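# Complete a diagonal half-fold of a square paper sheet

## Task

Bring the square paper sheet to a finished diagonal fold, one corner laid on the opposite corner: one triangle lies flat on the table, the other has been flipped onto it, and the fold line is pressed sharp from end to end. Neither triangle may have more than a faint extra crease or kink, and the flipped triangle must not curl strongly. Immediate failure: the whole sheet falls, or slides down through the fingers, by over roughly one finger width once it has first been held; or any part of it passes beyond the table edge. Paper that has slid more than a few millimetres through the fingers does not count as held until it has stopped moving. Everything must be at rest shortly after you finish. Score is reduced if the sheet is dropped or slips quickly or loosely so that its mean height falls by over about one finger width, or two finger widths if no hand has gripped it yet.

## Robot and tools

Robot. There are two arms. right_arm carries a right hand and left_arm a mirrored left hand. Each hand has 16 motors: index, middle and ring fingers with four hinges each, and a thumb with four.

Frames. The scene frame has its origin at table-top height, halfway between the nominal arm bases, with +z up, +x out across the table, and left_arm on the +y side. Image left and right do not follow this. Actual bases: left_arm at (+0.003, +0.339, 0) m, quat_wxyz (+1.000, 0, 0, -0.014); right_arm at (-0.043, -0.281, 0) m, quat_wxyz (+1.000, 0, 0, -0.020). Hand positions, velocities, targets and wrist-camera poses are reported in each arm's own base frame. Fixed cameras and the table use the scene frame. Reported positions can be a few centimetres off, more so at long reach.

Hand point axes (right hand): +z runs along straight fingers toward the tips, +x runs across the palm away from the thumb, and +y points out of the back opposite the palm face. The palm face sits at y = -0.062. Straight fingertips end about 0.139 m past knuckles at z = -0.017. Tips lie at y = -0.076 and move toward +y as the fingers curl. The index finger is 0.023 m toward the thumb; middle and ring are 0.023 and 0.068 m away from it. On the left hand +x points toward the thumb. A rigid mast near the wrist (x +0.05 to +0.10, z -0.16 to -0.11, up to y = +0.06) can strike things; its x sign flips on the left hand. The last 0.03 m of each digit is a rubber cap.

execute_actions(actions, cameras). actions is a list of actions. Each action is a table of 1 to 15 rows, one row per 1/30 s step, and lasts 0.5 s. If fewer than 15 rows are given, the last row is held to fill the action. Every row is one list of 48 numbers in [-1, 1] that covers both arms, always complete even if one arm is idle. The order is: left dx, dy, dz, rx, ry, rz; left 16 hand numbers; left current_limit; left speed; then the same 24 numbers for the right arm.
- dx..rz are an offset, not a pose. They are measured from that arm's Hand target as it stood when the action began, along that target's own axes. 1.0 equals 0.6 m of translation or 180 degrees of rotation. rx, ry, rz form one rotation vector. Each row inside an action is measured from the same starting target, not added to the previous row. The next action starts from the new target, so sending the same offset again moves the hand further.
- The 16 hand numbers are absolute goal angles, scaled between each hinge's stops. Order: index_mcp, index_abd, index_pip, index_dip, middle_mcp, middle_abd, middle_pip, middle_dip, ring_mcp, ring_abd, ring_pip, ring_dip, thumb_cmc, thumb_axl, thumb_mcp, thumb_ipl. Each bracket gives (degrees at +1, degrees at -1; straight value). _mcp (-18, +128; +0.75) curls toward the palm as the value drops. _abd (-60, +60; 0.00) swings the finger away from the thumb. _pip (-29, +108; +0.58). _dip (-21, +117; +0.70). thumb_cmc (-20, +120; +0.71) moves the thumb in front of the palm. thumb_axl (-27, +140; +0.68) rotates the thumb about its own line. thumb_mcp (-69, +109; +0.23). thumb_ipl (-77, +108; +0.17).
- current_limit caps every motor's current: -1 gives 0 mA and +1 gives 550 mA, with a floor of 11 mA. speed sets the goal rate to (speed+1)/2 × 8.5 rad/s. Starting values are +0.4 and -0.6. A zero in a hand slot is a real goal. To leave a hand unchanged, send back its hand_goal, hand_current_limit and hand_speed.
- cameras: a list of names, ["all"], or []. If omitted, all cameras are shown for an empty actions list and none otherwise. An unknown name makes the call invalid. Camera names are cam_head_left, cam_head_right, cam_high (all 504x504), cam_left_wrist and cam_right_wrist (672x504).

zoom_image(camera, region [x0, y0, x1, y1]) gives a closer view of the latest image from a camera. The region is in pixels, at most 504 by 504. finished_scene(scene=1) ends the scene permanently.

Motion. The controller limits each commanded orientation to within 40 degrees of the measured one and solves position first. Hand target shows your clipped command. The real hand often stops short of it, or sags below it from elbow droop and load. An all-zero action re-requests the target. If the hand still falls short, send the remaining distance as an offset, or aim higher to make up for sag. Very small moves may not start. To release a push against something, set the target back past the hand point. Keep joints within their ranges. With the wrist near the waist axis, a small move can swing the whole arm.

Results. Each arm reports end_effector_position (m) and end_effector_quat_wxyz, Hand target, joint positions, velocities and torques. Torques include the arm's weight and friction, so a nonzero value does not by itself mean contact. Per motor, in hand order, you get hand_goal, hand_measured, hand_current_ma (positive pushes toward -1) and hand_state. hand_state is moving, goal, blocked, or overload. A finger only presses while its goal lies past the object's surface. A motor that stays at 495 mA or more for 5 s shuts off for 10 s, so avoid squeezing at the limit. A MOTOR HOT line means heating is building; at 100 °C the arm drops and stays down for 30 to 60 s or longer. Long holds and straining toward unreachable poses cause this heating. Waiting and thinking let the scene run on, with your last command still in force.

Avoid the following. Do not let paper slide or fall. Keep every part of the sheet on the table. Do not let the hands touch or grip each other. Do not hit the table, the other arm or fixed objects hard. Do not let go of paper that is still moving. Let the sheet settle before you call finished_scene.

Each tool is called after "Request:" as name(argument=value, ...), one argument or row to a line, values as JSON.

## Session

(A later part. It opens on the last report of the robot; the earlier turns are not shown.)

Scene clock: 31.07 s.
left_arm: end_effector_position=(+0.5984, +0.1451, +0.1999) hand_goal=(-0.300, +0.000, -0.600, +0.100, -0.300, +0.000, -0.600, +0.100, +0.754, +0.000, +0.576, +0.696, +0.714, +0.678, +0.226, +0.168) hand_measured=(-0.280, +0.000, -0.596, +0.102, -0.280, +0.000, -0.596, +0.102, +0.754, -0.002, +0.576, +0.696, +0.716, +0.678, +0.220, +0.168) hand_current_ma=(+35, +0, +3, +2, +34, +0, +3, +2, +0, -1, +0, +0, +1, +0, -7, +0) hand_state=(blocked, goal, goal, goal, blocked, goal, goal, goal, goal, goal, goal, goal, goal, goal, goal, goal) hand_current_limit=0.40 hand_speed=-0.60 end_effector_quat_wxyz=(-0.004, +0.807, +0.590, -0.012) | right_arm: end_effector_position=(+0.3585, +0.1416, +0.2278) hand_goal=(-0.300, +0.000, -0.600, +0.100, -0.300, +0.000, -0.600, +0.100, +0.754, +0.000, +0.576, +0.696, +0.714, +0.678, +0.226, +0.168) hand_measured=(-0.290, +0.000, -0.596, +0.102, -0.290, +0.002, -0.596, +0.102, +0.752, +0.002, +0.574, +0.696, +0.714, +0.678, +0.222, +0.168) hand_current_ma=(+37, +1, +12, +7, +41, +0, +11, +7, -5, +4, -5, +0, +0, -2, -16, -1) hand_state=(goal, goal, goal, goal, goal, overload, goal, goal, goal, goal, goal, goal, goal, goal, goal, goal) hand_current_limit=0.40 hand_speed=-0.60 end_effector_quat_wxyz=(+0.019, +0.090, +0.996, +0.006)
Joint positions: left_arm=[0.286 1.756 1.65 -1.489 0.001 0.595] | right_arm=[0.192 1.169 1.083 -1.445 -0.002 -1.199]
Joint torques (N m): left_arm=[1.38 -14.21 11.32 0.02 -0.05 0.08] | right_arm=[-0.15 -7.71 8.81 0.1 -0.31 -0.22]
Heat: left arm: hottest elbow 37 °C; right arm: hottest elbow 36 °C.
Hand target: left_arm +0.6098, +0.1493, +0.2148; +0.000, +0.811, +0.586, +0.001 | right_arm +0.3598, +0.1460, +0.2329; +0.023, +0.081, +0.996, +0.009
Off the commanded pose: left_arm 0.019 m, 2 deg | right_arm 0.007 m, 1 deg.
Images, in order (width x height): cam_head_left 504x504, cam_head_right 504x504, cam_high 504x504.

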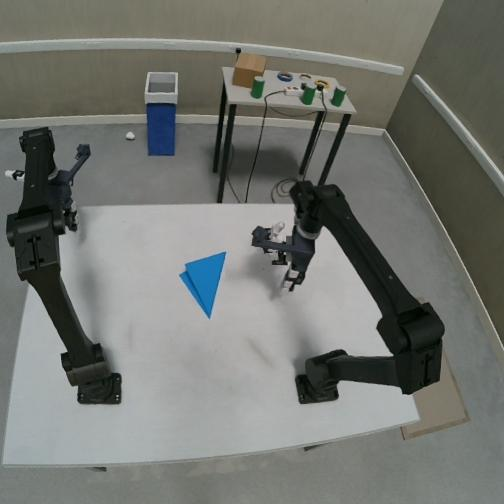

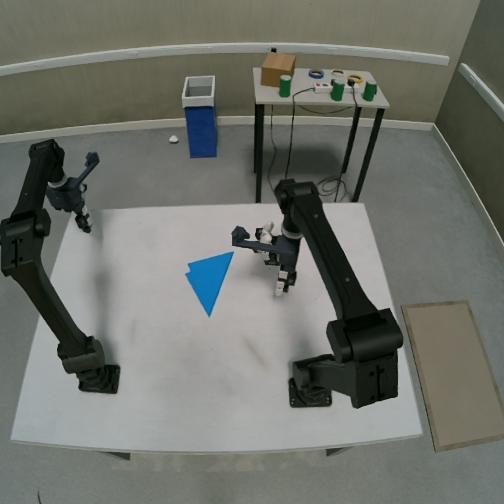

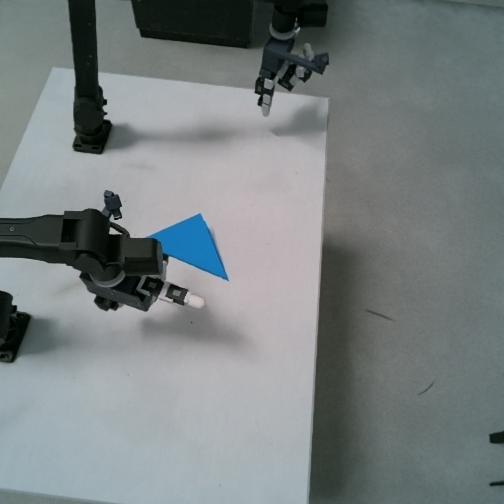

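Request:
execute_actions(
  actions=[
    [[-0.1004,0.0257,-0.0042,0,0,0,-0.3,0,-0.6,0.1,-0.3,0,-0.6,0.1,0.754,0,0.576,0.696,0.714,0.678,0.226,0.168,0.4,-0.6, 0,0,0,0,0,0.15,-0.3,0,-0.6,0.1,-0.3,0,-0.6,0.1,0.754,0,0.576,0.696,0.714,0.678,0.226,0.168,0.4,-0.6]],
    [[-0.1004,0.0257,-0.0042,0,0,0,-0.3,0,-0.6,0.1,-0.3,0,-0.6,0.1,0.754,0,0.576,0.696,0.714,0.678,0.226,0.168,0.4,-0.6, 0,0,0,0,0,0.15,-0.3,0,-0.6,0.1,-0.3,0,-0.6,0.1,0.754,0,0.576,0.696,0.714,0.678,0.226,0.168,0.4,-0.6]],
    [[-0.1004,0.0257,-0.0042,0,0,0,-0.3,0,-0.6,0.1,-0.3,0,-0.6,0.1,0.754,0,0.576,0.696,0.714,0.678,0.226,0.168,0.4,-0.6, 0,0,0,0,0,0.15,-0.3,0,-0.6,0.1,-0.3,0,-0.6,0.1,0.754,0,0.576,0.696,0.714,0.678,0.226,0.168,0.4,-0.6]],
    [[-0.1004,0.0257,-0.0042,0,0,0,-0.3,0,-0.6,0.1,-0.3,0,-0.6,0.1,0.754,0,0.576,0.696,0.714,0.678,0.226,0.168,0.4,-0.6, 0,0,0,0,0,0.15,-0.3,0,-0.6,0.1,-0.3,0,-0.6,0.1,0.754,0,0.576,0.696,0.714,0.678,0.226,0.168,0.4,-0.6]],
    [[-0.1004,0.0257,-0.0042,0,0,0,-0.3,0,-0.6,0.1,-0.3,0,-0.6,0.1,0.754,0,0.576,0.696,0.714,0.678,0.226,0.168,0.4,-0.6, 0,0,0,0,0,0.15,-0.3,0,-0.6,0.1,-0.3,0,-0.6,0.1,0.754,0,0.576,0.696,0.714,0.678,0.226,0.168,0.4,-0.6]],
    [[-0.1004,0.0257,-0.0042,0,0,0,-0.3,0,-0.6,0.1,-0.3,0,-0.6,0.1,0.754,0,0.576,0.696,0.714,0.678,0.226,0.168,0.4,-0.6, 0,0,0,0,0,0.14,-0.3,0,-0.6,0.1,-0.3,0,-0.6,0.1,0.754,0,0.576,0.696,0.714,0.678,0.226,0.168,0.4,-0.6]],
  ],
  cameras=["cam_head_left","cam_head_right","cam_high","cam_left_wrist","cam_right_wrist"],
)

Scene clock: 35.13 s.
left_arm: end_effector_position=(+0.5717, -0.2239, +0.2149) hand_goal=(-0.300, +0.000, -0.600, +0.100, -0.300, +0.000, -0.600, +0.100, +0.754, +0.000, +0.576, +0.696, +0.714, +0.678, +0.226, +0.168) hand_measured=(-0.280, +0.000, -0.596, +0.102, -0.280, +0.000, -0.596, +0.102, +0.754, +0.002, +0.576, +0.696, +0.714, +0.678, +0.220, +0.168) hand_current_ma=(+34, +0, +3, +2, +33, +0, +3, +2, +0, +0, +0, +0, +0, +0, -7, +0) hand_state=(blocked, goal, goal, goal, goal, goal, goal, goal, goal, goal, goal, goal, goal, goal, goal, goal) hand_current_limit=0.40 hand_speed=-0.60 end_effector_quat_wxyz=(-0.011, +0.817, +0.577, -0.007) | right_arm: end_effector_position=(+0.3472, +0.1413, +0.2145) hand_goal=(-0.300, +0.000, -0.600, +0.100, -0.300, +0.000, -0.600, +0.100, +0.754, +0.000, +0.576, +0.696, +0.714, +0.678, +0.226, +0.168) hand_measured=(-0.290, +0.000, -0.596, +0.102, -0.290, +0.000, -0.596, +0.102, +0.754, +0.002, +0.576, +0.696, +0.712, +0.678, +0.222, +0.168) hand_current_ma=(+36, +0, +12, +7, +41, +0, +11, +7, -1, +4, +0, +0, -5, -2, -15, -1) hand_state=(goal, goal, goal, goal, goal, overload, goal, goal, goal, goal, goal, goal, goal, goal, goal, goal) hand_current_limit=0.40 hand_speed=-0.60 end_effector_quat_wxyz=(+0.004, +0.995, +0.102, +0.003)
Joint positions: left_arm=[-0.42 1.748 1.678 -1.526 0.001 -0.08] | right_arm=[0.582 1.445 1.305 -1.429 0.009 1.948]
Joint torques (N m): left_arm=[1.49 -14.56 11.32 -0.03 -0.21 -0.24] | right_arm=[-1.49 -12.16 11.23 -0.42 0.16 0.03]
Heat: left arm: hottest elbow 37 °C; right arm: hottest elbow 37 °C.
Hand target: left_arm +0.5841, -0.2228, +0.2300; +0.000, +0.811, +0.586, +0.001 | right_arm +0.3598, +0.1461, +0.2328; -0.005, +0.995, +0.092, +0.024
Off the commanded pose: left_arm 0.020 m, 2 deg | right_arm 0.023 m, 3 deg.

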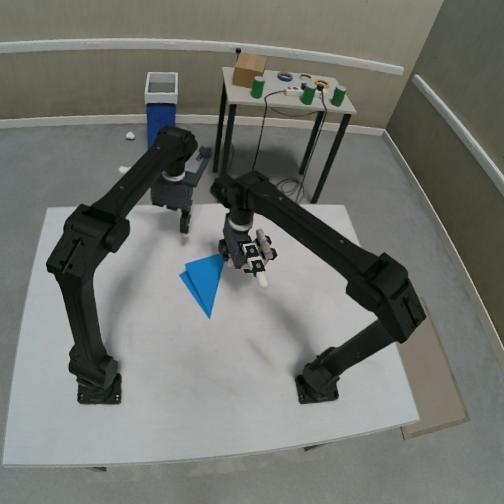

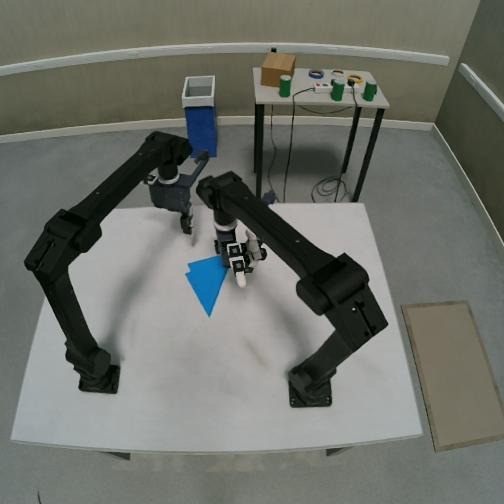

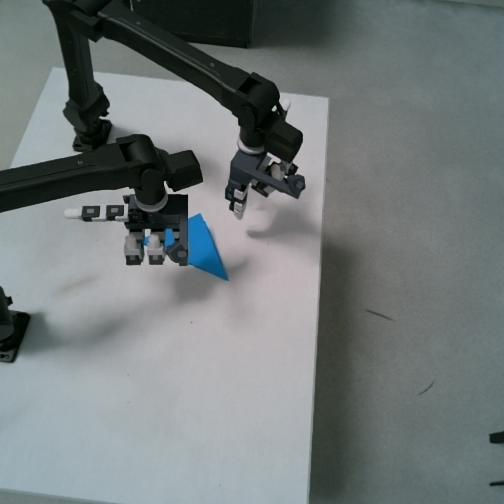

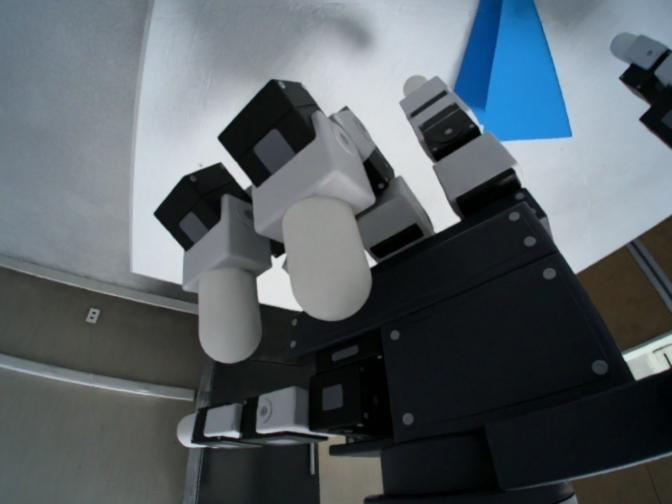

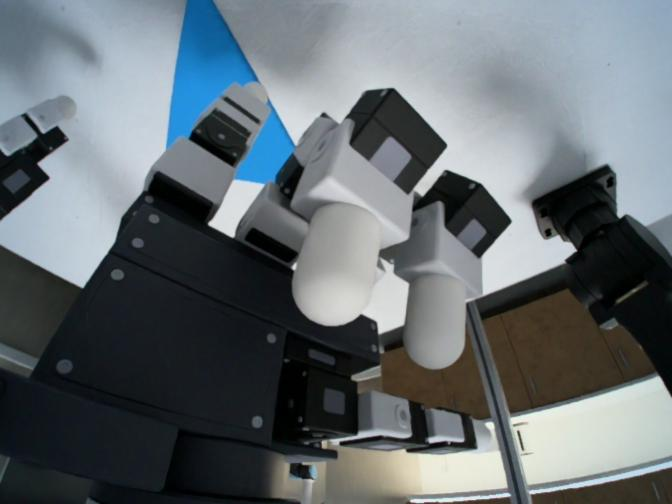

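Request:
execute_actions(
  actions=[
    [[-0.0978,0.0426,0,0,0,0,-0.3,0,-0.6,0.1,-0.3,0,-0.6,0.1,0.754,0,0.576,0.696,0.714,0.678,0.226,0.168,0.4,-0.6, 0,0,0,0,0,0,-0.3,0,-0.6,0.1,-0.3,0,-0.6,0.1,0.754,0,0.576,0.696,0.714,0.678,0.226,0.168,0.4,-0.6]],
    [[-0.0978,0.0426,0.04,0,0,0,-0.3,0,-0.6,0.1,-0.3,0,-0.6,0.1,0.754,0,0.576,0.696,0.714,0.678,0.226,0.168,0.4,-0.6, 0,0,0,0,0,0,-0.3,0,-0.6,0.1,-0.3,0,-0.6,0.1,0.754,0,0.576,0.696,0.714,0.678,0.226,0.168,0.4,-0.6]],
  ],
  cameras=["cam_head_left","cam_head_right","cam_high","cam_left_wrist"],
)

Request:
zoom_image(
  camera="cam_head_left",
  region=[160, 200, 290, 330],
)

Request:
zoom_image(
  camera="cam_head_right",
  region=[160, 200, 290, 330],
)

Request:
zoom_image(
  camera="cam_left_wrist",
  region=[360, 0, 660, 200],
)

Scene clock: 37.30 s.
left_arm: end_effector_position=(+0.5842, -0.3507, +0.1822) hand_goal=(-0.300, +0.000, -0.600, +0.100, -0.300, +0.000, -0.600, +0.100, +0.754, +0.000, +0.576, +0.696, +0.714, +0.678, +0.226, +0.168) hand_measured=(-0.282, +0.000, -0.596, +0.102, -0.280, +0.000, -0.596, +0.102, +0.752, +0.002, +0.576, +0.696, +0.716, +0.678, +0.220, +0.168) hand_current_ma=(+30, +0, +2, +2, +31, +0, +2, +2, +0, +1, +0, +0, +1, +0, -7, +0) hand_state=(goal, goal, goal, goal, goal, goal, goal, goal, goal, goal, goal, goal, goal, goal, goal, goal) hand_current_limit=0.40 hand_speed=-0.60 end_effector_quat_wxyz=(-0.019, +0.817, +0.577, -0.007) | right_arm: end_effector_position=(+0.3472, +0.1412, +0.2146) hand_goal=(-0.300, +0.000, -0.600, +0.100, -0.300, +0.000, -0.600, +0.100, +0.754, +0.000, +0.576, +0.696, +0.714, +0.678, +0.226, +0.168) hand_measured=(-0.290, +0.000, -0.596, +0.102, -0.290, +0.000, -0.596, +0.102, +0.754, +0.002, +0.576, +0.696, +0.712, +0.678, +0.222, +0.168) hand_current_ma=(+36, +0, +12, +7, +41, +0, +11, +7, -1, +4, +0, +0, -5, -2, -15, -1) hand_state=(goal, goal, goal, goal, goal, overload, goal, goal, goal, goal, goal, goal, goal, goal, goal, goal) hand_current_limit=0.40 hand_speed=-0.60 end_effector_quat_wxyz=(+0.004, +0.995, +0.101, +0.003)
Joint positions: left_arm=[-0.605 1.973 1.922 -1.56 0.001 -0.264] | right_arm=[0.582 1.445 1.305 -1.429 0.01 1.95]
Joint torques (N m): left_arm=[1.73 -18.26 11.1 -0.12 -0.26 -0.26] | right_arm=[-1.49 -12.22 11.25 -0.44 0.16 0.02]
Heat: left arm: hottest elbow 37 °C; right arm: hottest elbow 38 °C.
Hand target: left_arm +0.5960, -0.3503, +0.2060; +0.001, +0.811, +0.586, +0.001 | right_arm +0.3598, +0.1461, +0.2328; -0.005, +0.995, +0.092, +0.024
Off the commanded pose: left_arm 0.027 m, 3 deg | right_arm 0.023 m, 3 deg.
Images, in order (width x height): cam_head_left 504x504, cam_head_right 504x504, cam_high 504x504, cam_left_wrist 672x504.

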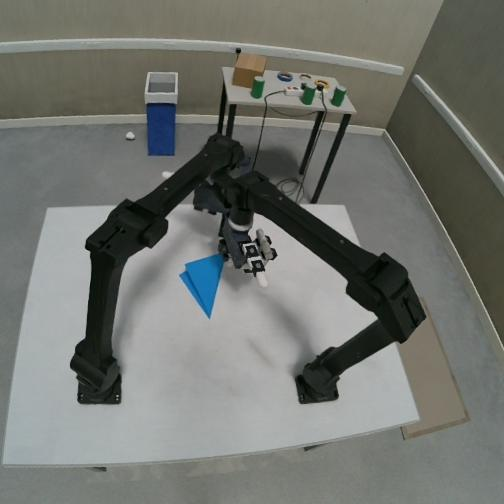

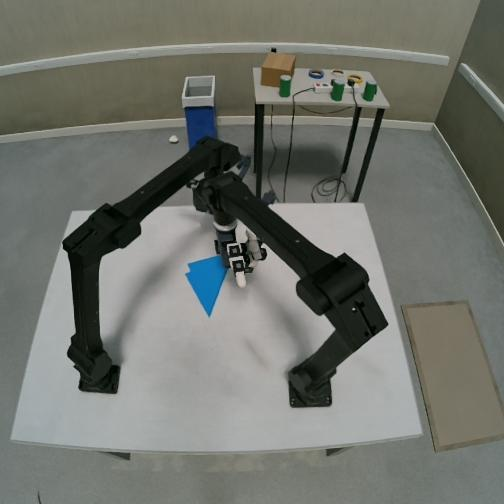

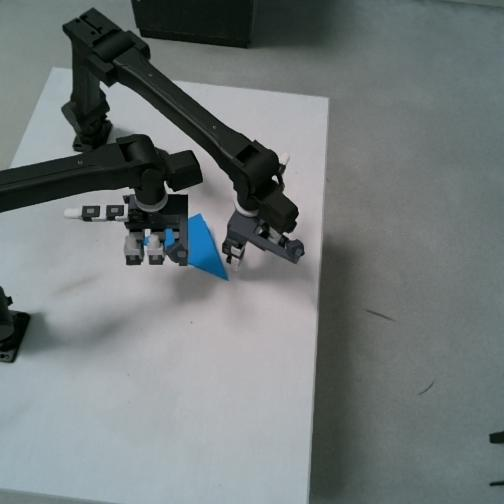

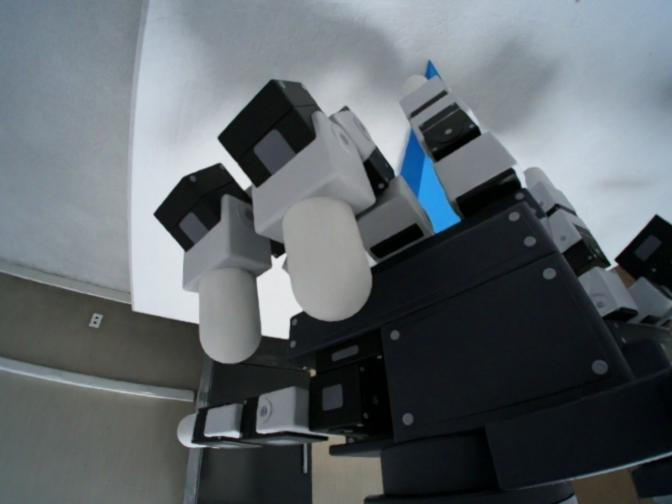

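Scaled by 3.877 from the camera's 504x504 image, which has a finer 720x720 frame.

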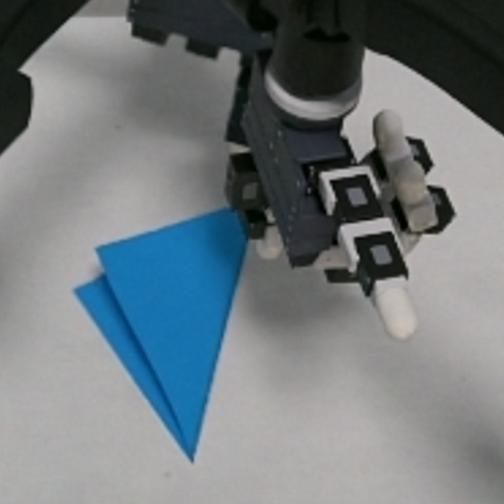

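Scaled by 3.877 from the camera's 504x504 image, which has a finer 720x720 frame.

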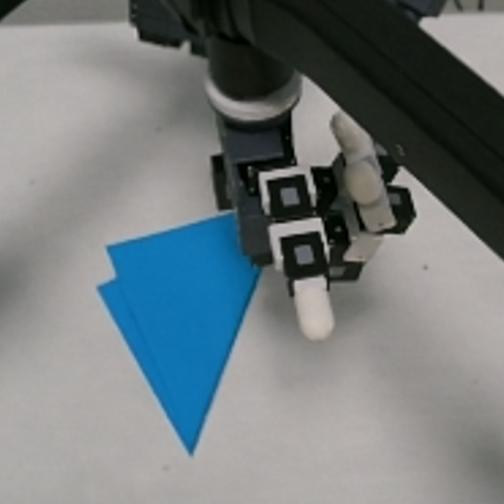

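Scaled by 1.680 from the camera's 672x504 image, which has a finer 960x720 frame.

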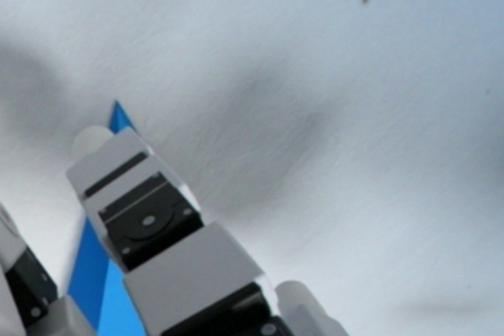

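Request:
zoom_image(
  camera="cam_high",
  region=[160, 180, 300, 320],
)

Scaled by 3.600 from the camera's 504x504 image, which has a finer 720x720 frame.

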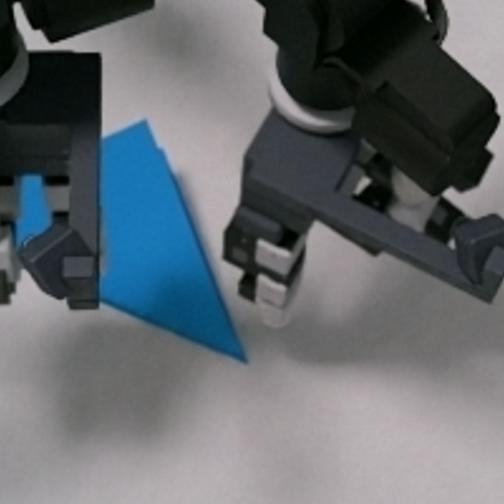

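Request:
execute_actions(
  actions=[
    [[-0.017,-0.047,-0.005,0,0,0,-0.3,0,-0.6,0.1,-0.3,0,-0.6,0.1,0.754,0,0.576,0.696,0.714,0.678,0.226,0.168,0.4,-0.6, 0,0,0,0,0,0,-0.3,0,-0.6,0.1,-0.3,0,-0.6,0.1,0.754,0,0.576,0.696,0.714,0.678,0.226,0.168,0.4,-0.6]],
  ],
  cameras=["cam_high","cam_left_wrist"],
)

Request:
zoom_image(
  camera="cam_high",
  region=[160, 180, 300, 320],
)

Request:
zoom_image(
  camera="cam_left_wrist",
  region=[360, 0, 660, 200],
)

Scene clock: 38.63 s.
left_arm: end_effector_position=(+0.5842, -0.3506, +0.1822) hand_goal=(-0.300, +0.000, -0.600, +0.100, -0.300, +0.000, -0.600, +0.100, +0.754, +0.000, +0.576, +0.696, +0.714, +0.678, +0.226, +0.168) hand_measured=(-0.282, +0.000, -0.596, +0.102, -0.280, +0.000, -0.596, +0.102, +0.752, +0.002, +0.576, +0.696, +0.716, +0.678, +0.220, +0.168) hand_current_ma=(+30, +0, +2, +2, +31, +0, +2, +2, +0, +1, +0, +0, +1, +0, -7, +0) hand_state=(goal, goal, goal, goal, goal, goal, goal, goal, goal, goal, goal, goal, goal, goal, goal, goal) hand_current_limit=0.40 hand_speed=-0.60 end_effector_quat_wxyz=(-0.019, +0.817, +0.577, -0.007) | right_arm: end_effector_position=(+0.3472, +0.1412, +0.2146) hand_goal=(-0.300, +0.000, -0.600, +0.100, -0.300, +0.000, -0.600, +0.100, +0.754, +0.000, +0.576, +0.696, +0.714, +0.678, +0.226, +0.168) hand_measured=(-0.290, +0.000, -0.596, +0.102, -0.290, +0.000, -0.596, +0.102, +0.754, +0.002, +0.576, +0.696, +0.712, +0.678, +0.222, +0.168) hand_current_ma=(+36, +0, +12, +7, +41, +0, +11, +7, -1, +4, +0, +0, -5, -2, -15, -1) hand_state=(goal, goal, goal, goal, goal, overload, goal, goal, goal, goal, goal, goal, goal, goal, goal, goal) hand_current_limit=0.40 hand_speed=-0.60 end_effector_quat_wxyz=(+0.004, +0.995, +0.101, +0.003)
Joint positions: left_arm=[-0.605 1.973 1.922 -1.56 0.001 -0.264] | right_arm=[0.582 1.445 1.305 -1.429 0.01 1.95]
Joint torques (N m): left_arm=[1.08 -18.08 7.6 0.32 -0.16 -0.11] | right_arm=[-1.55 -12.22 11.23 -0.44 0.16 0.02]
Heat: left arm: hottest elbow 37 °C; right arm: hottest elbow 38 °C.
Hand target: left_arm +0.5842, -0.3506, +0.1822; -0.019, +0.817, +0.577, -0.007 (last step not sent: back at the drive's target) | right_arm +0.3598, +0.1461, +0.2328; -0.005, +0.995, +0.092, +0.024
Off the commanded pose: left_arm 0.032 m, 3 deg | right_arm 0.023 m, 3 deg.
pose unreachable (left arm): on one or more control steps of this call, first in action 0 (counted from 0), this arm could not follow its commanded pose, so it was not sent that pose on those steps. It may still have moved: this result reports where it is.
cause: moving toward the commanded pose would bring a part of the arm too close to another arm (a part of this arm just beyond joint 3 (elbow) and a part of the right arm just beyond its joint 4 (wrist pitch), at the place that arm is still heading or pushing toward).
Images, in order (width x height): cam_high 504x504, cam_left_wrist 672x504.

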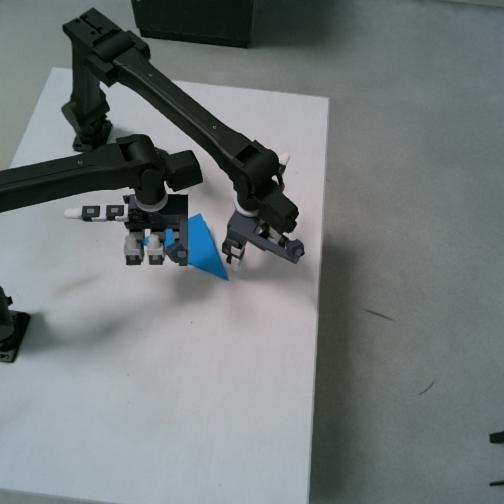

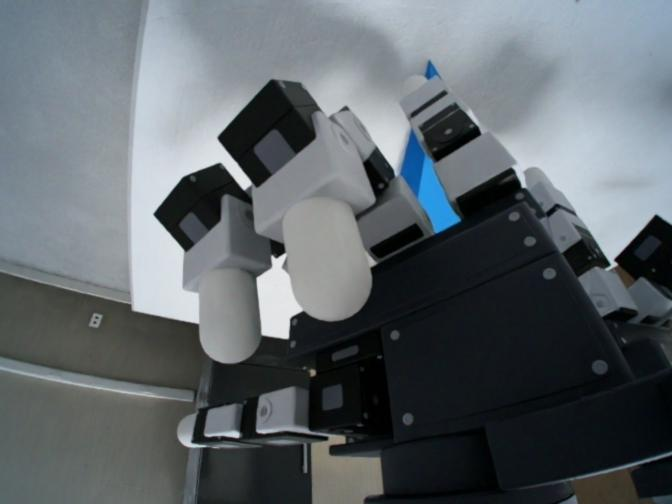

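Scaled by 3.600 from the camera's 504x504 image, which has a finer 720x720 frame.

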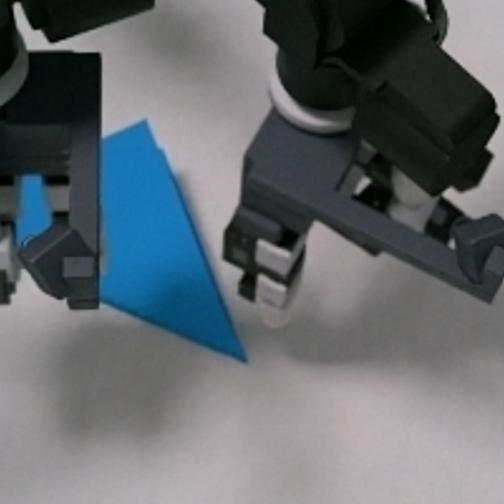

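Scaled by 1.680 from the camera's 672x504 image, which has a finer 960x720 frame.

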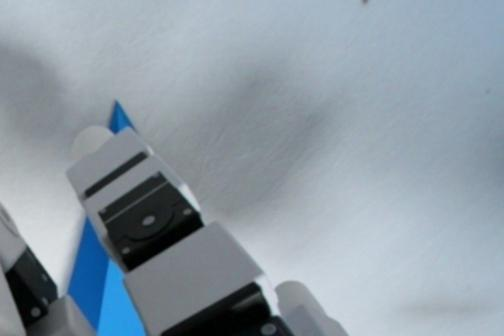

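Request:
execute_actions(
  actions=[
    [[0,0,-0.1,0,0,0,-0.3,0,-0.6,0.1,-0.3,0,-0.6,0.1,0.754,0,0.576,0.696,0.714,0.678,0.226,0.168,0.4,-0.6, 0,0.1,0,0,0,0,-0.3,0,-0.6,0.1,-0.3,0,-0.6,0.1,0.754,0,0.576,0.696,0.714,0.678,0.226,0.168,0.4,-0.6]],
    [[0.0445,-0.1236,0,0,0,0,0.754,0,0.576,0.696,-0.3,0,-0.6,0.1,-0.3,0,-0.6,0.1,-0.571,0.678,0.226,0.168,0.4,-0.6, 0,0.1,0,0,0,0,0.754,0,0.576,0.696,-0.3,0,-0.6,0.1,-0.3,0,-0.6,0.1,-0.571,0.678,0.226,0.168,0.4,-0.6]],
    [[0.0445,-0.1236,0,0,0,0,0.754,0,0.576,0.696,-0.3,0,-0.6,0.1,-0.3,0,-0.6,0.1,-0.571,0.678,0.226,0.168,0.4,-0.6, 0,0,0,0,0,0,0.754,0,0.576,0.696,-0.3,0,-0.6,0.1,-0.3,0,-0.6,0.1,-0.571,0.678,0.226,0.168,0.4,-0.6]],
    [[0.0445,-0.1236,0,0,0,0,0.754,0,0.576,0.696,-0.3,0,-0.6,0.1,-0.3,0,-0.6,0.1,-0.571,0.678,0.226,0.168,0.4,-0.6, 0,0,0,0,0,0,0.754,0,0.576,0.696,-0.3,0,-0.6,0.1,-0.3,0,-0.6,0.1,-0.571,0.678,0.226,0.168,0.4,-0.6]],
    [[0.0445,-0.1236,0,0,0,0.1,0.754,0,0.576,0.696,-0.3,0,-0.6,0.1,-0.3,0,-0.6,0.1,-0.571,0.678,0.226,0.168,0.4,-0.6, 0,0,0,0,0,0,0.754,0,0.576,0.696,-0.3,0,-0.6,0.1,-0.3,0,-0.6,0.1,-0.571,0.678,0.226,0.168,0.4,-0.6]],
    [[0,0,0,0,0,0.15,0.754,0,0.576,0.696,-0.3,0,-0.6,0.1,-0.3,0,-0.6,0.1,-0.571,0.678,0.226,0.168,0.4,-0.6, 0,0,0,0,0,0,0.754,0,0.576,0.696,-0.3,0,-0.6,0.1,-0.3,0,-0.6,0.1,-0.571,0.678,0.226,0.168,0.4,-0.6]],
    [[0,0,0,0,0,0.15,0.754,0,0.576,0.696,-0.3,0,-0.6,0.1,-0.3,0,-0.6,0.1,-0.571,0.678,0.226,0.168,0.4,-0.6, 0,0,0,0,0,0,0.754,0,0.576,0.696,-0.3,0,-0.6,0.1,-0.3,0,-0.6,0.1,-0.571,0.678,0.226,0.168,0.4,-0.6]],
    [[0,0,0,0,0,0.15,0.754,0,0.576,0.696,-0.3,0,-0.6,0.1,-0.3,0,-0.6,0.1,-0.571,0.678,0.226,0.168,0.4,-0.6, 0,0,0,0,0,0,0.754,0,0.576,0.696,-0.3,0,-0.6,0.1,-0.3,0,-0.6,0.1,-0.571,0.678,0.226,0.168,0.4,-0.6]],
    [[0,0,0,0,0,0.14,0.754,0,0.576,0.696,-0.3,0,-0.6,0.1,-0.3,0,-0.6,0.1,-0.571,0.678,0.226,0.168,0.4,-0.6, 0,0,0,0,0,0,0.754,0,0.576,0.696,-0.3,0,-0.6,0.1,-0.3,0,-0.6,0.1,-0.571,0.678,0.226,0.168,0.4,-0.6]],
    [[0,0,0,0,0,0.14,0.754,0,0.576,0.696,-0.3,0,-0.6,0.1,-0.3,0,-0.6,0.1,-0.571,0.678,0.226,0.168,0.4,-0.6, 0,0,0,0,0,0,0.754,0,0.576,0.696,-0.3,0,-0.6,0.1,-0.3,0,-0.6,0.1,-0.571,0.678,0.226,0.168,0.4,-0.6]],
  ],
  cameras=["all"],
)

Scene clock: 45.30 s.
left_arm: end_effector_position=(+0.3328, -0.1512, +0.2425) hand_goal=(+0.754, +0.000, +0.576, +0.696, -0.300, +0.000, -0.600, +0.100, -0.300, +0.000, -0.600, +0.100, -0.570, +0.678, +0.226, +0.168) hand_measured=(+0.752, +0.000, +0.574, +0.694, -0.290, +0.000, -0.596, +0.102, -0.290, +0.002, -0.596, +0.102, -0.568, +0.678, +0.222, +0.168) hand_current_ma=(-1, +0, -1, -1, +13, +0, +2, +2, +12, +0, +3, +2, +1, +0, -5, +0) hand_state=(goal, goal, goal, goal, goal, goal, goal, goal, goal, goal, goal, goal, goal, goal, goal, goal) hand_current_limit=0.40 hand_speed=-0.60 end_effector_quat_wxyz=(-0.136, +0.894, -0.419, -0.078) | right_arm: end_effector_position=(+0.3824, +0.0240, +0.2247) hand_goal=(+0.754, +0.000, +0.576, +0.696, -0.300, +0.000, -0.600, +0.100, -0.300, +0.000, -0.600, +0.100, -0.570, +0.678, +0.226, +0.168) hand_measured=(+0.750, +0.000, +0.572, +0.694, -0.290, +0.000, -0.598, +0.102, -0.280, +0.002, -0.596, +0.102, -0.568, +0.678, +0.222, +0.168) hand_current_ma=(-13, +0, -12, -7, +41, +0, +9, +7, +81, +3, +15, +8, +9, -2, -16, -1) hand_state=(goal, goal, goal, goal, goal, overload, goal, goal, goal, goal, goal, goal, goal, goal, goal, goal) hand_current_limit=0.40 hand_speed=-0.60 end_effector_quat_wxyz=(-0.002, +0.997, +0.082, +0.015)
Joint positions: left_arm=[-0.337 1.439 1.405 -1.668 -0.288 2.091] | right_arm=[0.28 1.387 1.276 -1.43 0.002 1.686]
Joint torques (N m): left_arm=[1.32 -9.93 10.73 -0.46 -0.18 0.15] | right_arm=[0.09 -12.81 7.88 -0.1 0.04 -0.21]
Heat: left arm: hottest elbow 38 °C; right arm: hottest elbow 38 °C.
Hand target: left_arm +0.3424, -0.1525, +0.2551; +0.002, +0.772, -0.635, -0.020 | right_arm +0.3818, +0.0281, +0.2322; -0.005, +0.995, +0.092, +0.024
Off the commanded pose: left_arm 0.016 m, 33 deg | right_arm 0.009 m, 2 deg.
joint sent to its limit (left arm) — joint 6 (wrist roll), upper limit. The joint targets are off in orientation, not in position.

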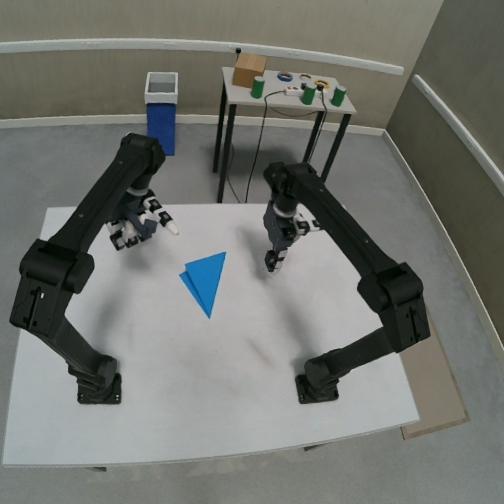

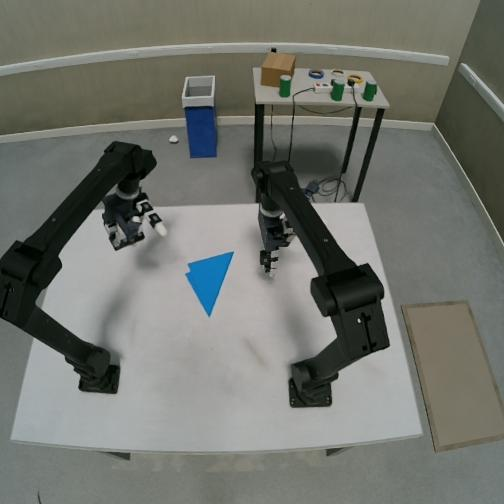

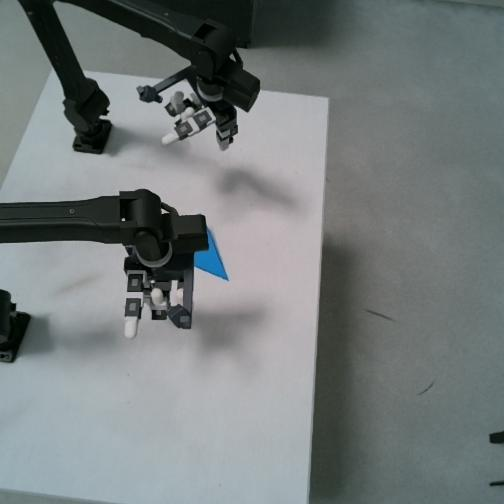

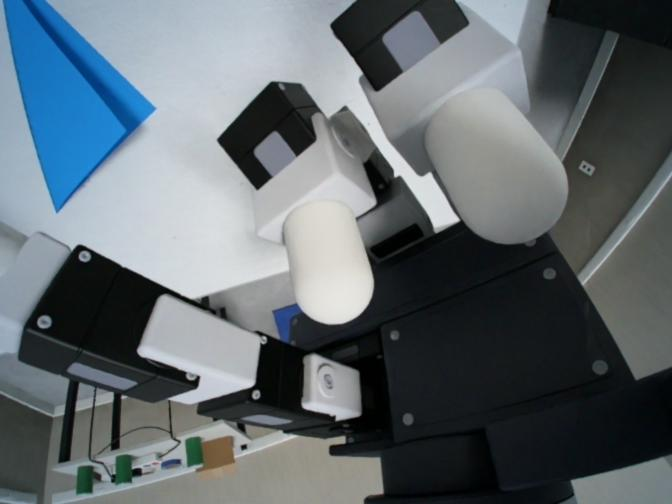

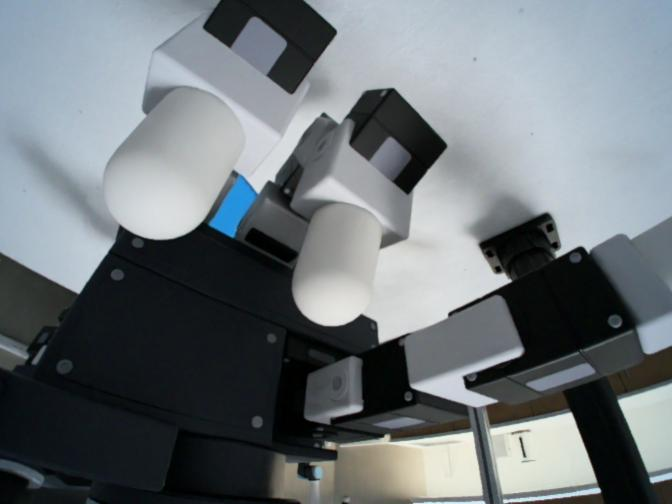

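Request:
execute_actions(
  actions=[
    [[0.0462,0.0682,0,0,0,0,0.754,0,0.576,0.696,-0.3,0,-0.6,0.1,-0.3,0,-0.6,0.1,-0.571,0.678,0.226,0.168,0.4,-0.6, 0,0,0,0,0,0,0.754,0,0.576,0.696,-0.3,0,-0.6,0.1,-0.3,0,-0.6,0.1,-0.571,0.678,0.226,0.168,0.4,-0.6]],
    [[0.0462,0.0682,0,0,0,0,0.754,0,0.576,0.696,-0.3,0,-0.6,0.1,-0.3,0,-0.6,0.1,-0.571,0.678,0.226,0.168,0.4,-0.6, 0,0,0,0,0,0,0.754,0,0.576,0.696,-0.3,0,-0.6,0.1,-0.3,0,-0.6,0.1,-0.571,0.678,0.226,0.168,0.4,-0.6]],
    [[0.0462,0.0682,0,0,0,0,0.754,0,0.576,0.696,-0.3,0,-0.6,0.1,-0.3,0,-0.6,0.1,-0.571,0.678,0.226,0.168,0.4,-0.6, 0,0,0,0,0,0,0.754,0,0.576,0.696,-0.3,0,-0.6,0.1,-0.3,0,-0.6,0.1,-0.571,0.678,0.226,0.168,0.4,-0.6]],
    [[0.0462,0.0682,0,0,0,0,0.754,0,0.576,0.696,-0.3,0,-0.6,0.1,-0.3,0,-0.6,0.1,-0.571,0.678,0.226,0.168,0.4,-0.6, 0,0,0,0,0,0,0.754,0,0.576,0.696,-0.3,0,-0.6,0.1,-0.3,0,-0.6,0.1,-0.571,0.678,0.226,0.168,0.4,-0.6]],
    [[0.0462,0.0682,0,0,0,0,0.754,0,0.576,0.696,-0.3,0,-0.6,0.1,-0.3,0,-0.6,0.1,-0.571,0.678,0.226,0.168,0.4,-0.6, 0,0,0,0,0,0,0.754,0,0.576,0.696,-0.3,0,-0.6,0.1,-0.3,0,-0.6,0.1,-0.571,0.678,0.226,0.168,0.4,-0.6]],
  ],
  cameras=["all"],
)

Request:
zoom_image(
  camera="cam_head_left",
  region=[160, 240, 250, 340],
)

Request:
zoom_image(
  camera="cam_head_right",
  region=[160, 240, 250, 340],
)

Request:
zoom_image(
  camera="cam_high",
  region=[80, 180, 250, 320],
)

Scene clock: 50.30 s.
left_arm: end_effector_position=(+0.1617, -0.3251, +0.2578) hand_goal=(+0.754, +0.000, +0.576, +0.696, -0.300, +0.000, -0.600, +0.100, -0.300, +0.000, -0.600, +0.100, -0.570, +0.678, +0.226, +0.168) hand_measured=(+0.754, +0.000, +0.576, +0.694, -0.290, +0.000, -0.598, +0.102, -0.290, +0.002, -0.596, +0.102, -0.568, +0.678, +0.220, +0.168) hand_current_ma=(+0, +0, +0, -1, +14, +0, +2, +2, +12, +0, +2, +2, +1, +0, -6, +0) hand_state=(goal, goal, goal, goal, goal, goal, goal, goal, goal, goal, goal, goal, goal, goal, goal, goal) hand_current_limit=0.40 hand_speed=-0.60 end_effector_quat_wxyz=(+0.002, +0.768, -0.640, -0.024) | right_arm: end_effector_position=(+0.3824, +0.0240, +0.2247) hand_goal=(+0.754, +0.000, +0.576, +0.696, -0.300, +0.000, -0.600, +0.100, -0.300, +0.000, -0.600, +0.100, -0.570, +0.678, +0.226, +0.168) hand_measured=(+0.750, +0.000, +0.572, +0.694, -0.290, +0.000, -0.598, +0.102, -0.280, +0.002, -0.596, +0.102, -0.568, +0.678, +0.222, +0.168) hand_current_ma=(-13, +0, -12, -7, +41, +0, +9, +7, +81, +3, +15, +8, +9, -2, -16, -1) hand_state=(goal, goal, goal, goal, goal, overload, goal, goal, goal, goal, goal, goal, goal, goal, goal, goal) hand_current_limit=0.40 hand_speed=-0.60 end_effector_quat_wxyz=(-0.002, +0.997, +0.082, +0.015)
Joint positions: left_arm=[-0.866 1.349 1.318 -1.586 0.012 2.094] | right_arm=[0.28 1.387 1.276 -1.43 0.002 1.686]
Joint torques (N m): left_arm=[1.79 -8.59 8.14 0.42 0.13 -0.11] | right_arm=[0.03 -12.86 7.91 -0.12 0.04 -0.2]
Heat: left arm: hottest elbow 38 °C; right arm: hottest elbow 38 °C.
Hand target: left_arm +0.1683, -0.3278, +0.2569; +0.002, +0.772, -0.635, -0.021 | right_arm +0.3818, +0.0281, +0.2322; -0.005, +0.995, +0.092, +0.024
Off the commanded pose: left_arm 0.007 m, 1 deg | right_arm 0.009 m, 2 deg.

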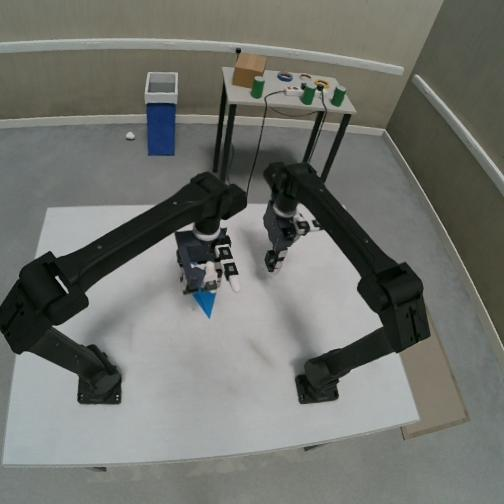

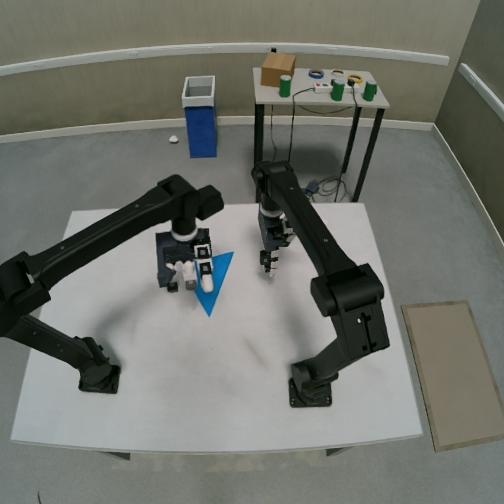

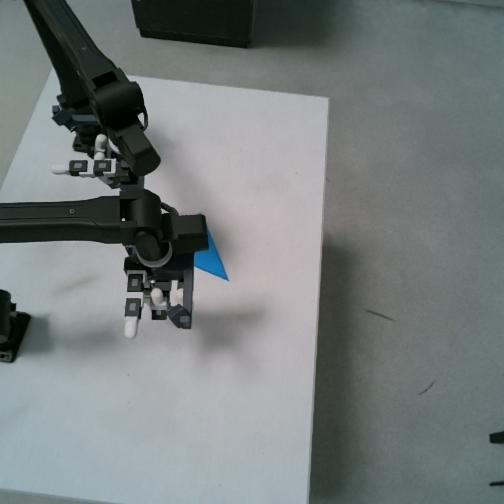

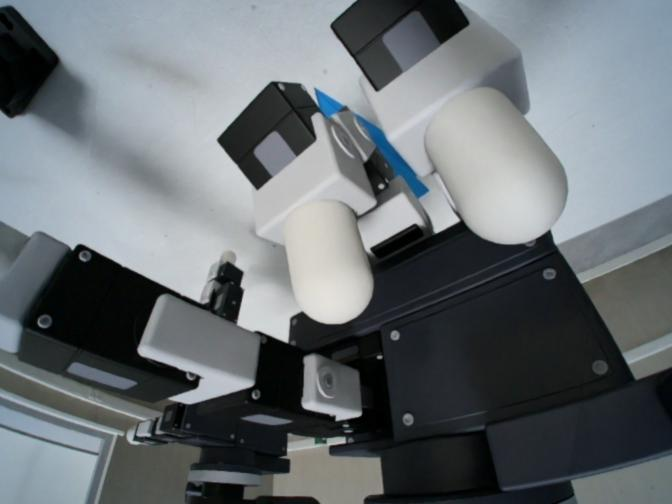

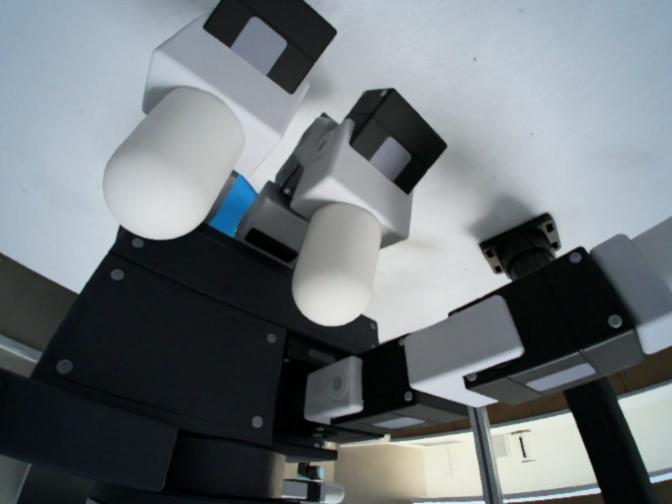

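Scaled by 5.040 from the camera's 504x504 image, which has a finer 720x720 frame.

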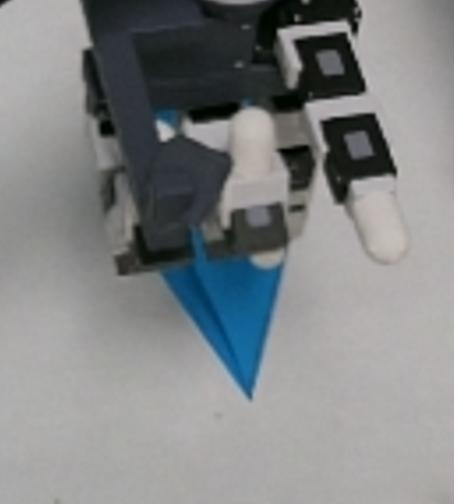

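Scaled by 5.040 from the camera's 504x504 image, which has a finer 720x720 frame.

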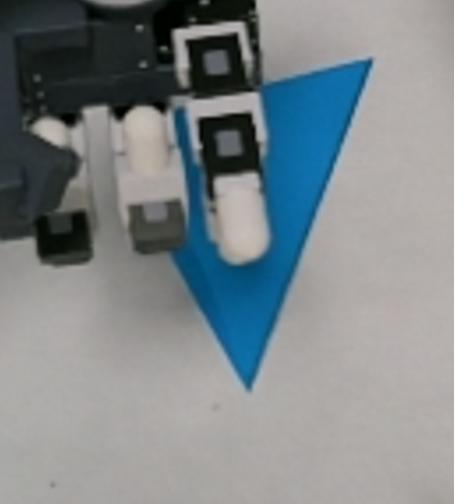

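Scaled by 2.965 from the camera's 504x504 image, which has a finer 720x720 frame.

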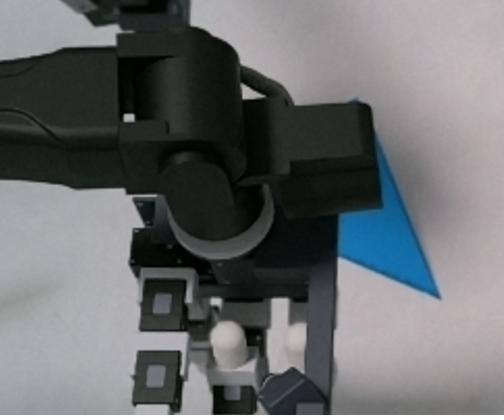

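Request:
execute_actions(
  actions=[
    [[-0.016,-0.003,0.07,0,0,0,0.754,0,0.576,0.696,-0.3,0,-0.6,0.1,-0.3,0,-0.6,0.1,-0.571,0.678,0.226,0.168,0.4,-0.6, 0,0,0,0,0,0,0.754,0,0.576,0.696,-0.3,0,-0.6,0.1,-0.3,0,-0.6,0.1,-0.571,0.678,0.226,0.168,0.4,-0.6]],
    [[0,0,0.07,0,0,0,0.754,0,0.576,0.696,-0.3,0,-0.6,0.1,-0.3,0,-0.6,0.1,-0.571,0.678,0.226,0.168,0.4,-0.6, 0,0,0,0,0,0,0.754,0,0.576,0.696,-0.3,0,-0.6,0.1,-0.3,0,-0.6,0.1,-0.571,0.678,0.226,0.168,0.4,-0.6]],
  ],
  cameras=["cam_head_left","cam_head_right"],
)

Request:
zoom_image(
  camera="cam_head_left",
  region=[160, 240, 250, 340],
)

Request:
zoom_image(
  camera="cam_head_right",
  region=[160, 240, 250, 340],
)

Scene clock: 51.73 s.
left_arm: end_effector_position=(+0.1602, -0.3150, +0.1710) hand_goal=(+0.754, +0.000, +0.576, +0.696, -0.300, +0.000, -0.600, +0.100, -0.300, +0.000, -0.600, +0.100, -0.570, +0.678, +0.226, +0.168) hand_measured=(+0.754, +0.000, +0.576, +0.694, -0.292, +0.000, -0.598, +0.102, -0.292, +0.002, -0.598, +0.102, -0.568, +0.678, +0.222, +0.168) hand_current_ma=(+0, +0, +0, -1, +9, +0, +2, +2, +8, +0, +2, +2, +1, +0, -4, +0) hand_state=(goal, goal, goal, goal, goal, goal, goal, goal, goal, goal, goal, goal, goal, goal, goal, goal) hand_current_limit=0.40 hand_speed=-0.60 end_effector_quat_wxyz=(+0.000, +0.772, -0.634, -0.029) | right_arm: end_effector_position=(+0.3824, +0.0240, +0.2247) hand_goal=(+0.754, +0.000, +0.576, +0.696, -0.300, +0.000, -0.600, +0.100, -0.300, +0.000, -0.600, +0.100, -0.570, +0.678, +0.226, +0.168) hand_measured=(+0.750, +0.000, +0.572, +0.694, -0.290, +0.000, -0.598, +0.102, -0.280, +0.002, -0.596, +0.102, -0.568, +0.678, +0.222, +0.168) hand_current_ma=(-13, +0, -12, -7, +41, +0, +9, +7, +81, +3, +15, +8, +9, -2, -16, -1) hand_state=(goal, goal, goal, goal, goal, overload, goal, goal, goal, goal, goal, goal, goal, goal, goal, goal) hand_current_limit=0.40 hand_speed=-0.60 end_effector_quat_wxyz=(-0.002, +0.997, +0.082, +0.015)
Joint positions: left_arm=[-0.851 1.364 1.101 -1.365 0.01 2.095] | right_arm=[0.28 1.387 1.276 -1.43 0.002 1.686]
Joint torques (N m): left_arm=[1.32 -9.29 7.66 0.34 0.19 0.06] | right_arm=[0.09 -12.86 7.88 -0.09 0.04 -0.21]
Heat: left arm: hottest elbow 38 °C; right arm: hottest elbow 38 °C.
Hand target: left_arm +0.1653, -0.3162, +0.1734; +0.002, +0.772, -0.635, -0.020 | right_arm +0.3818, +0.0281, +0.2322; -0.005, +0.995, +0.092, +0.024
Off the commanded pose: left_arm 0.006 m, 1 deg | right_arm 0.009 m, 2 deg.
joint sent to its limit (left arm) — joint 6 (wrist roll), upper limit. The joint targets still meet the commanded pose.
Images, in order (width x height): cam_head_left 504x504, cam_head_right 504x504.

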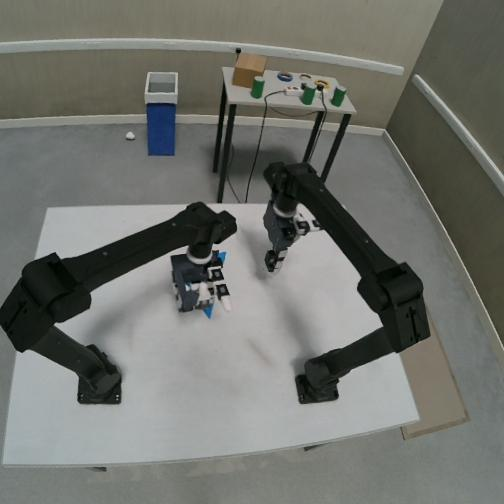

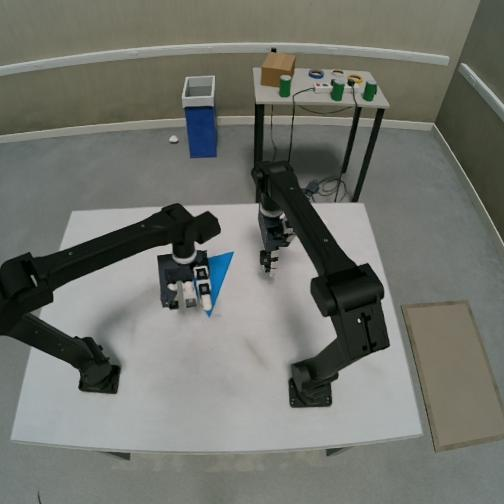

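Scaled by 5.040 from the camera's 504x504 image, which has a finer 720x720 frame.

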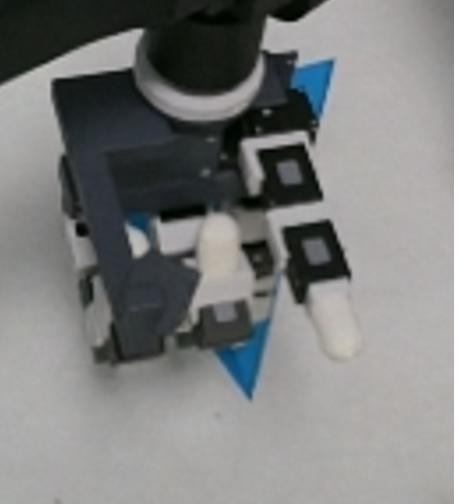

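Scaled by 5.040 from the camera's 504x504 image, which has a finer 720x720 frame.

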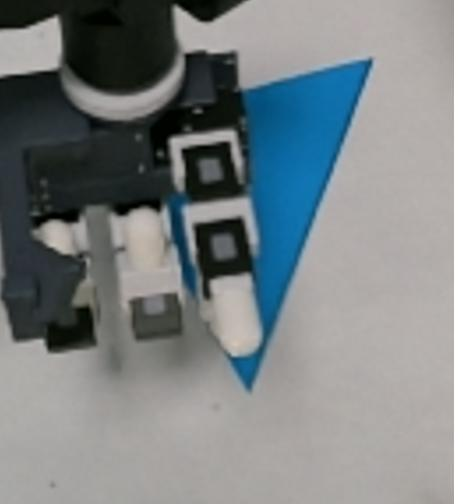

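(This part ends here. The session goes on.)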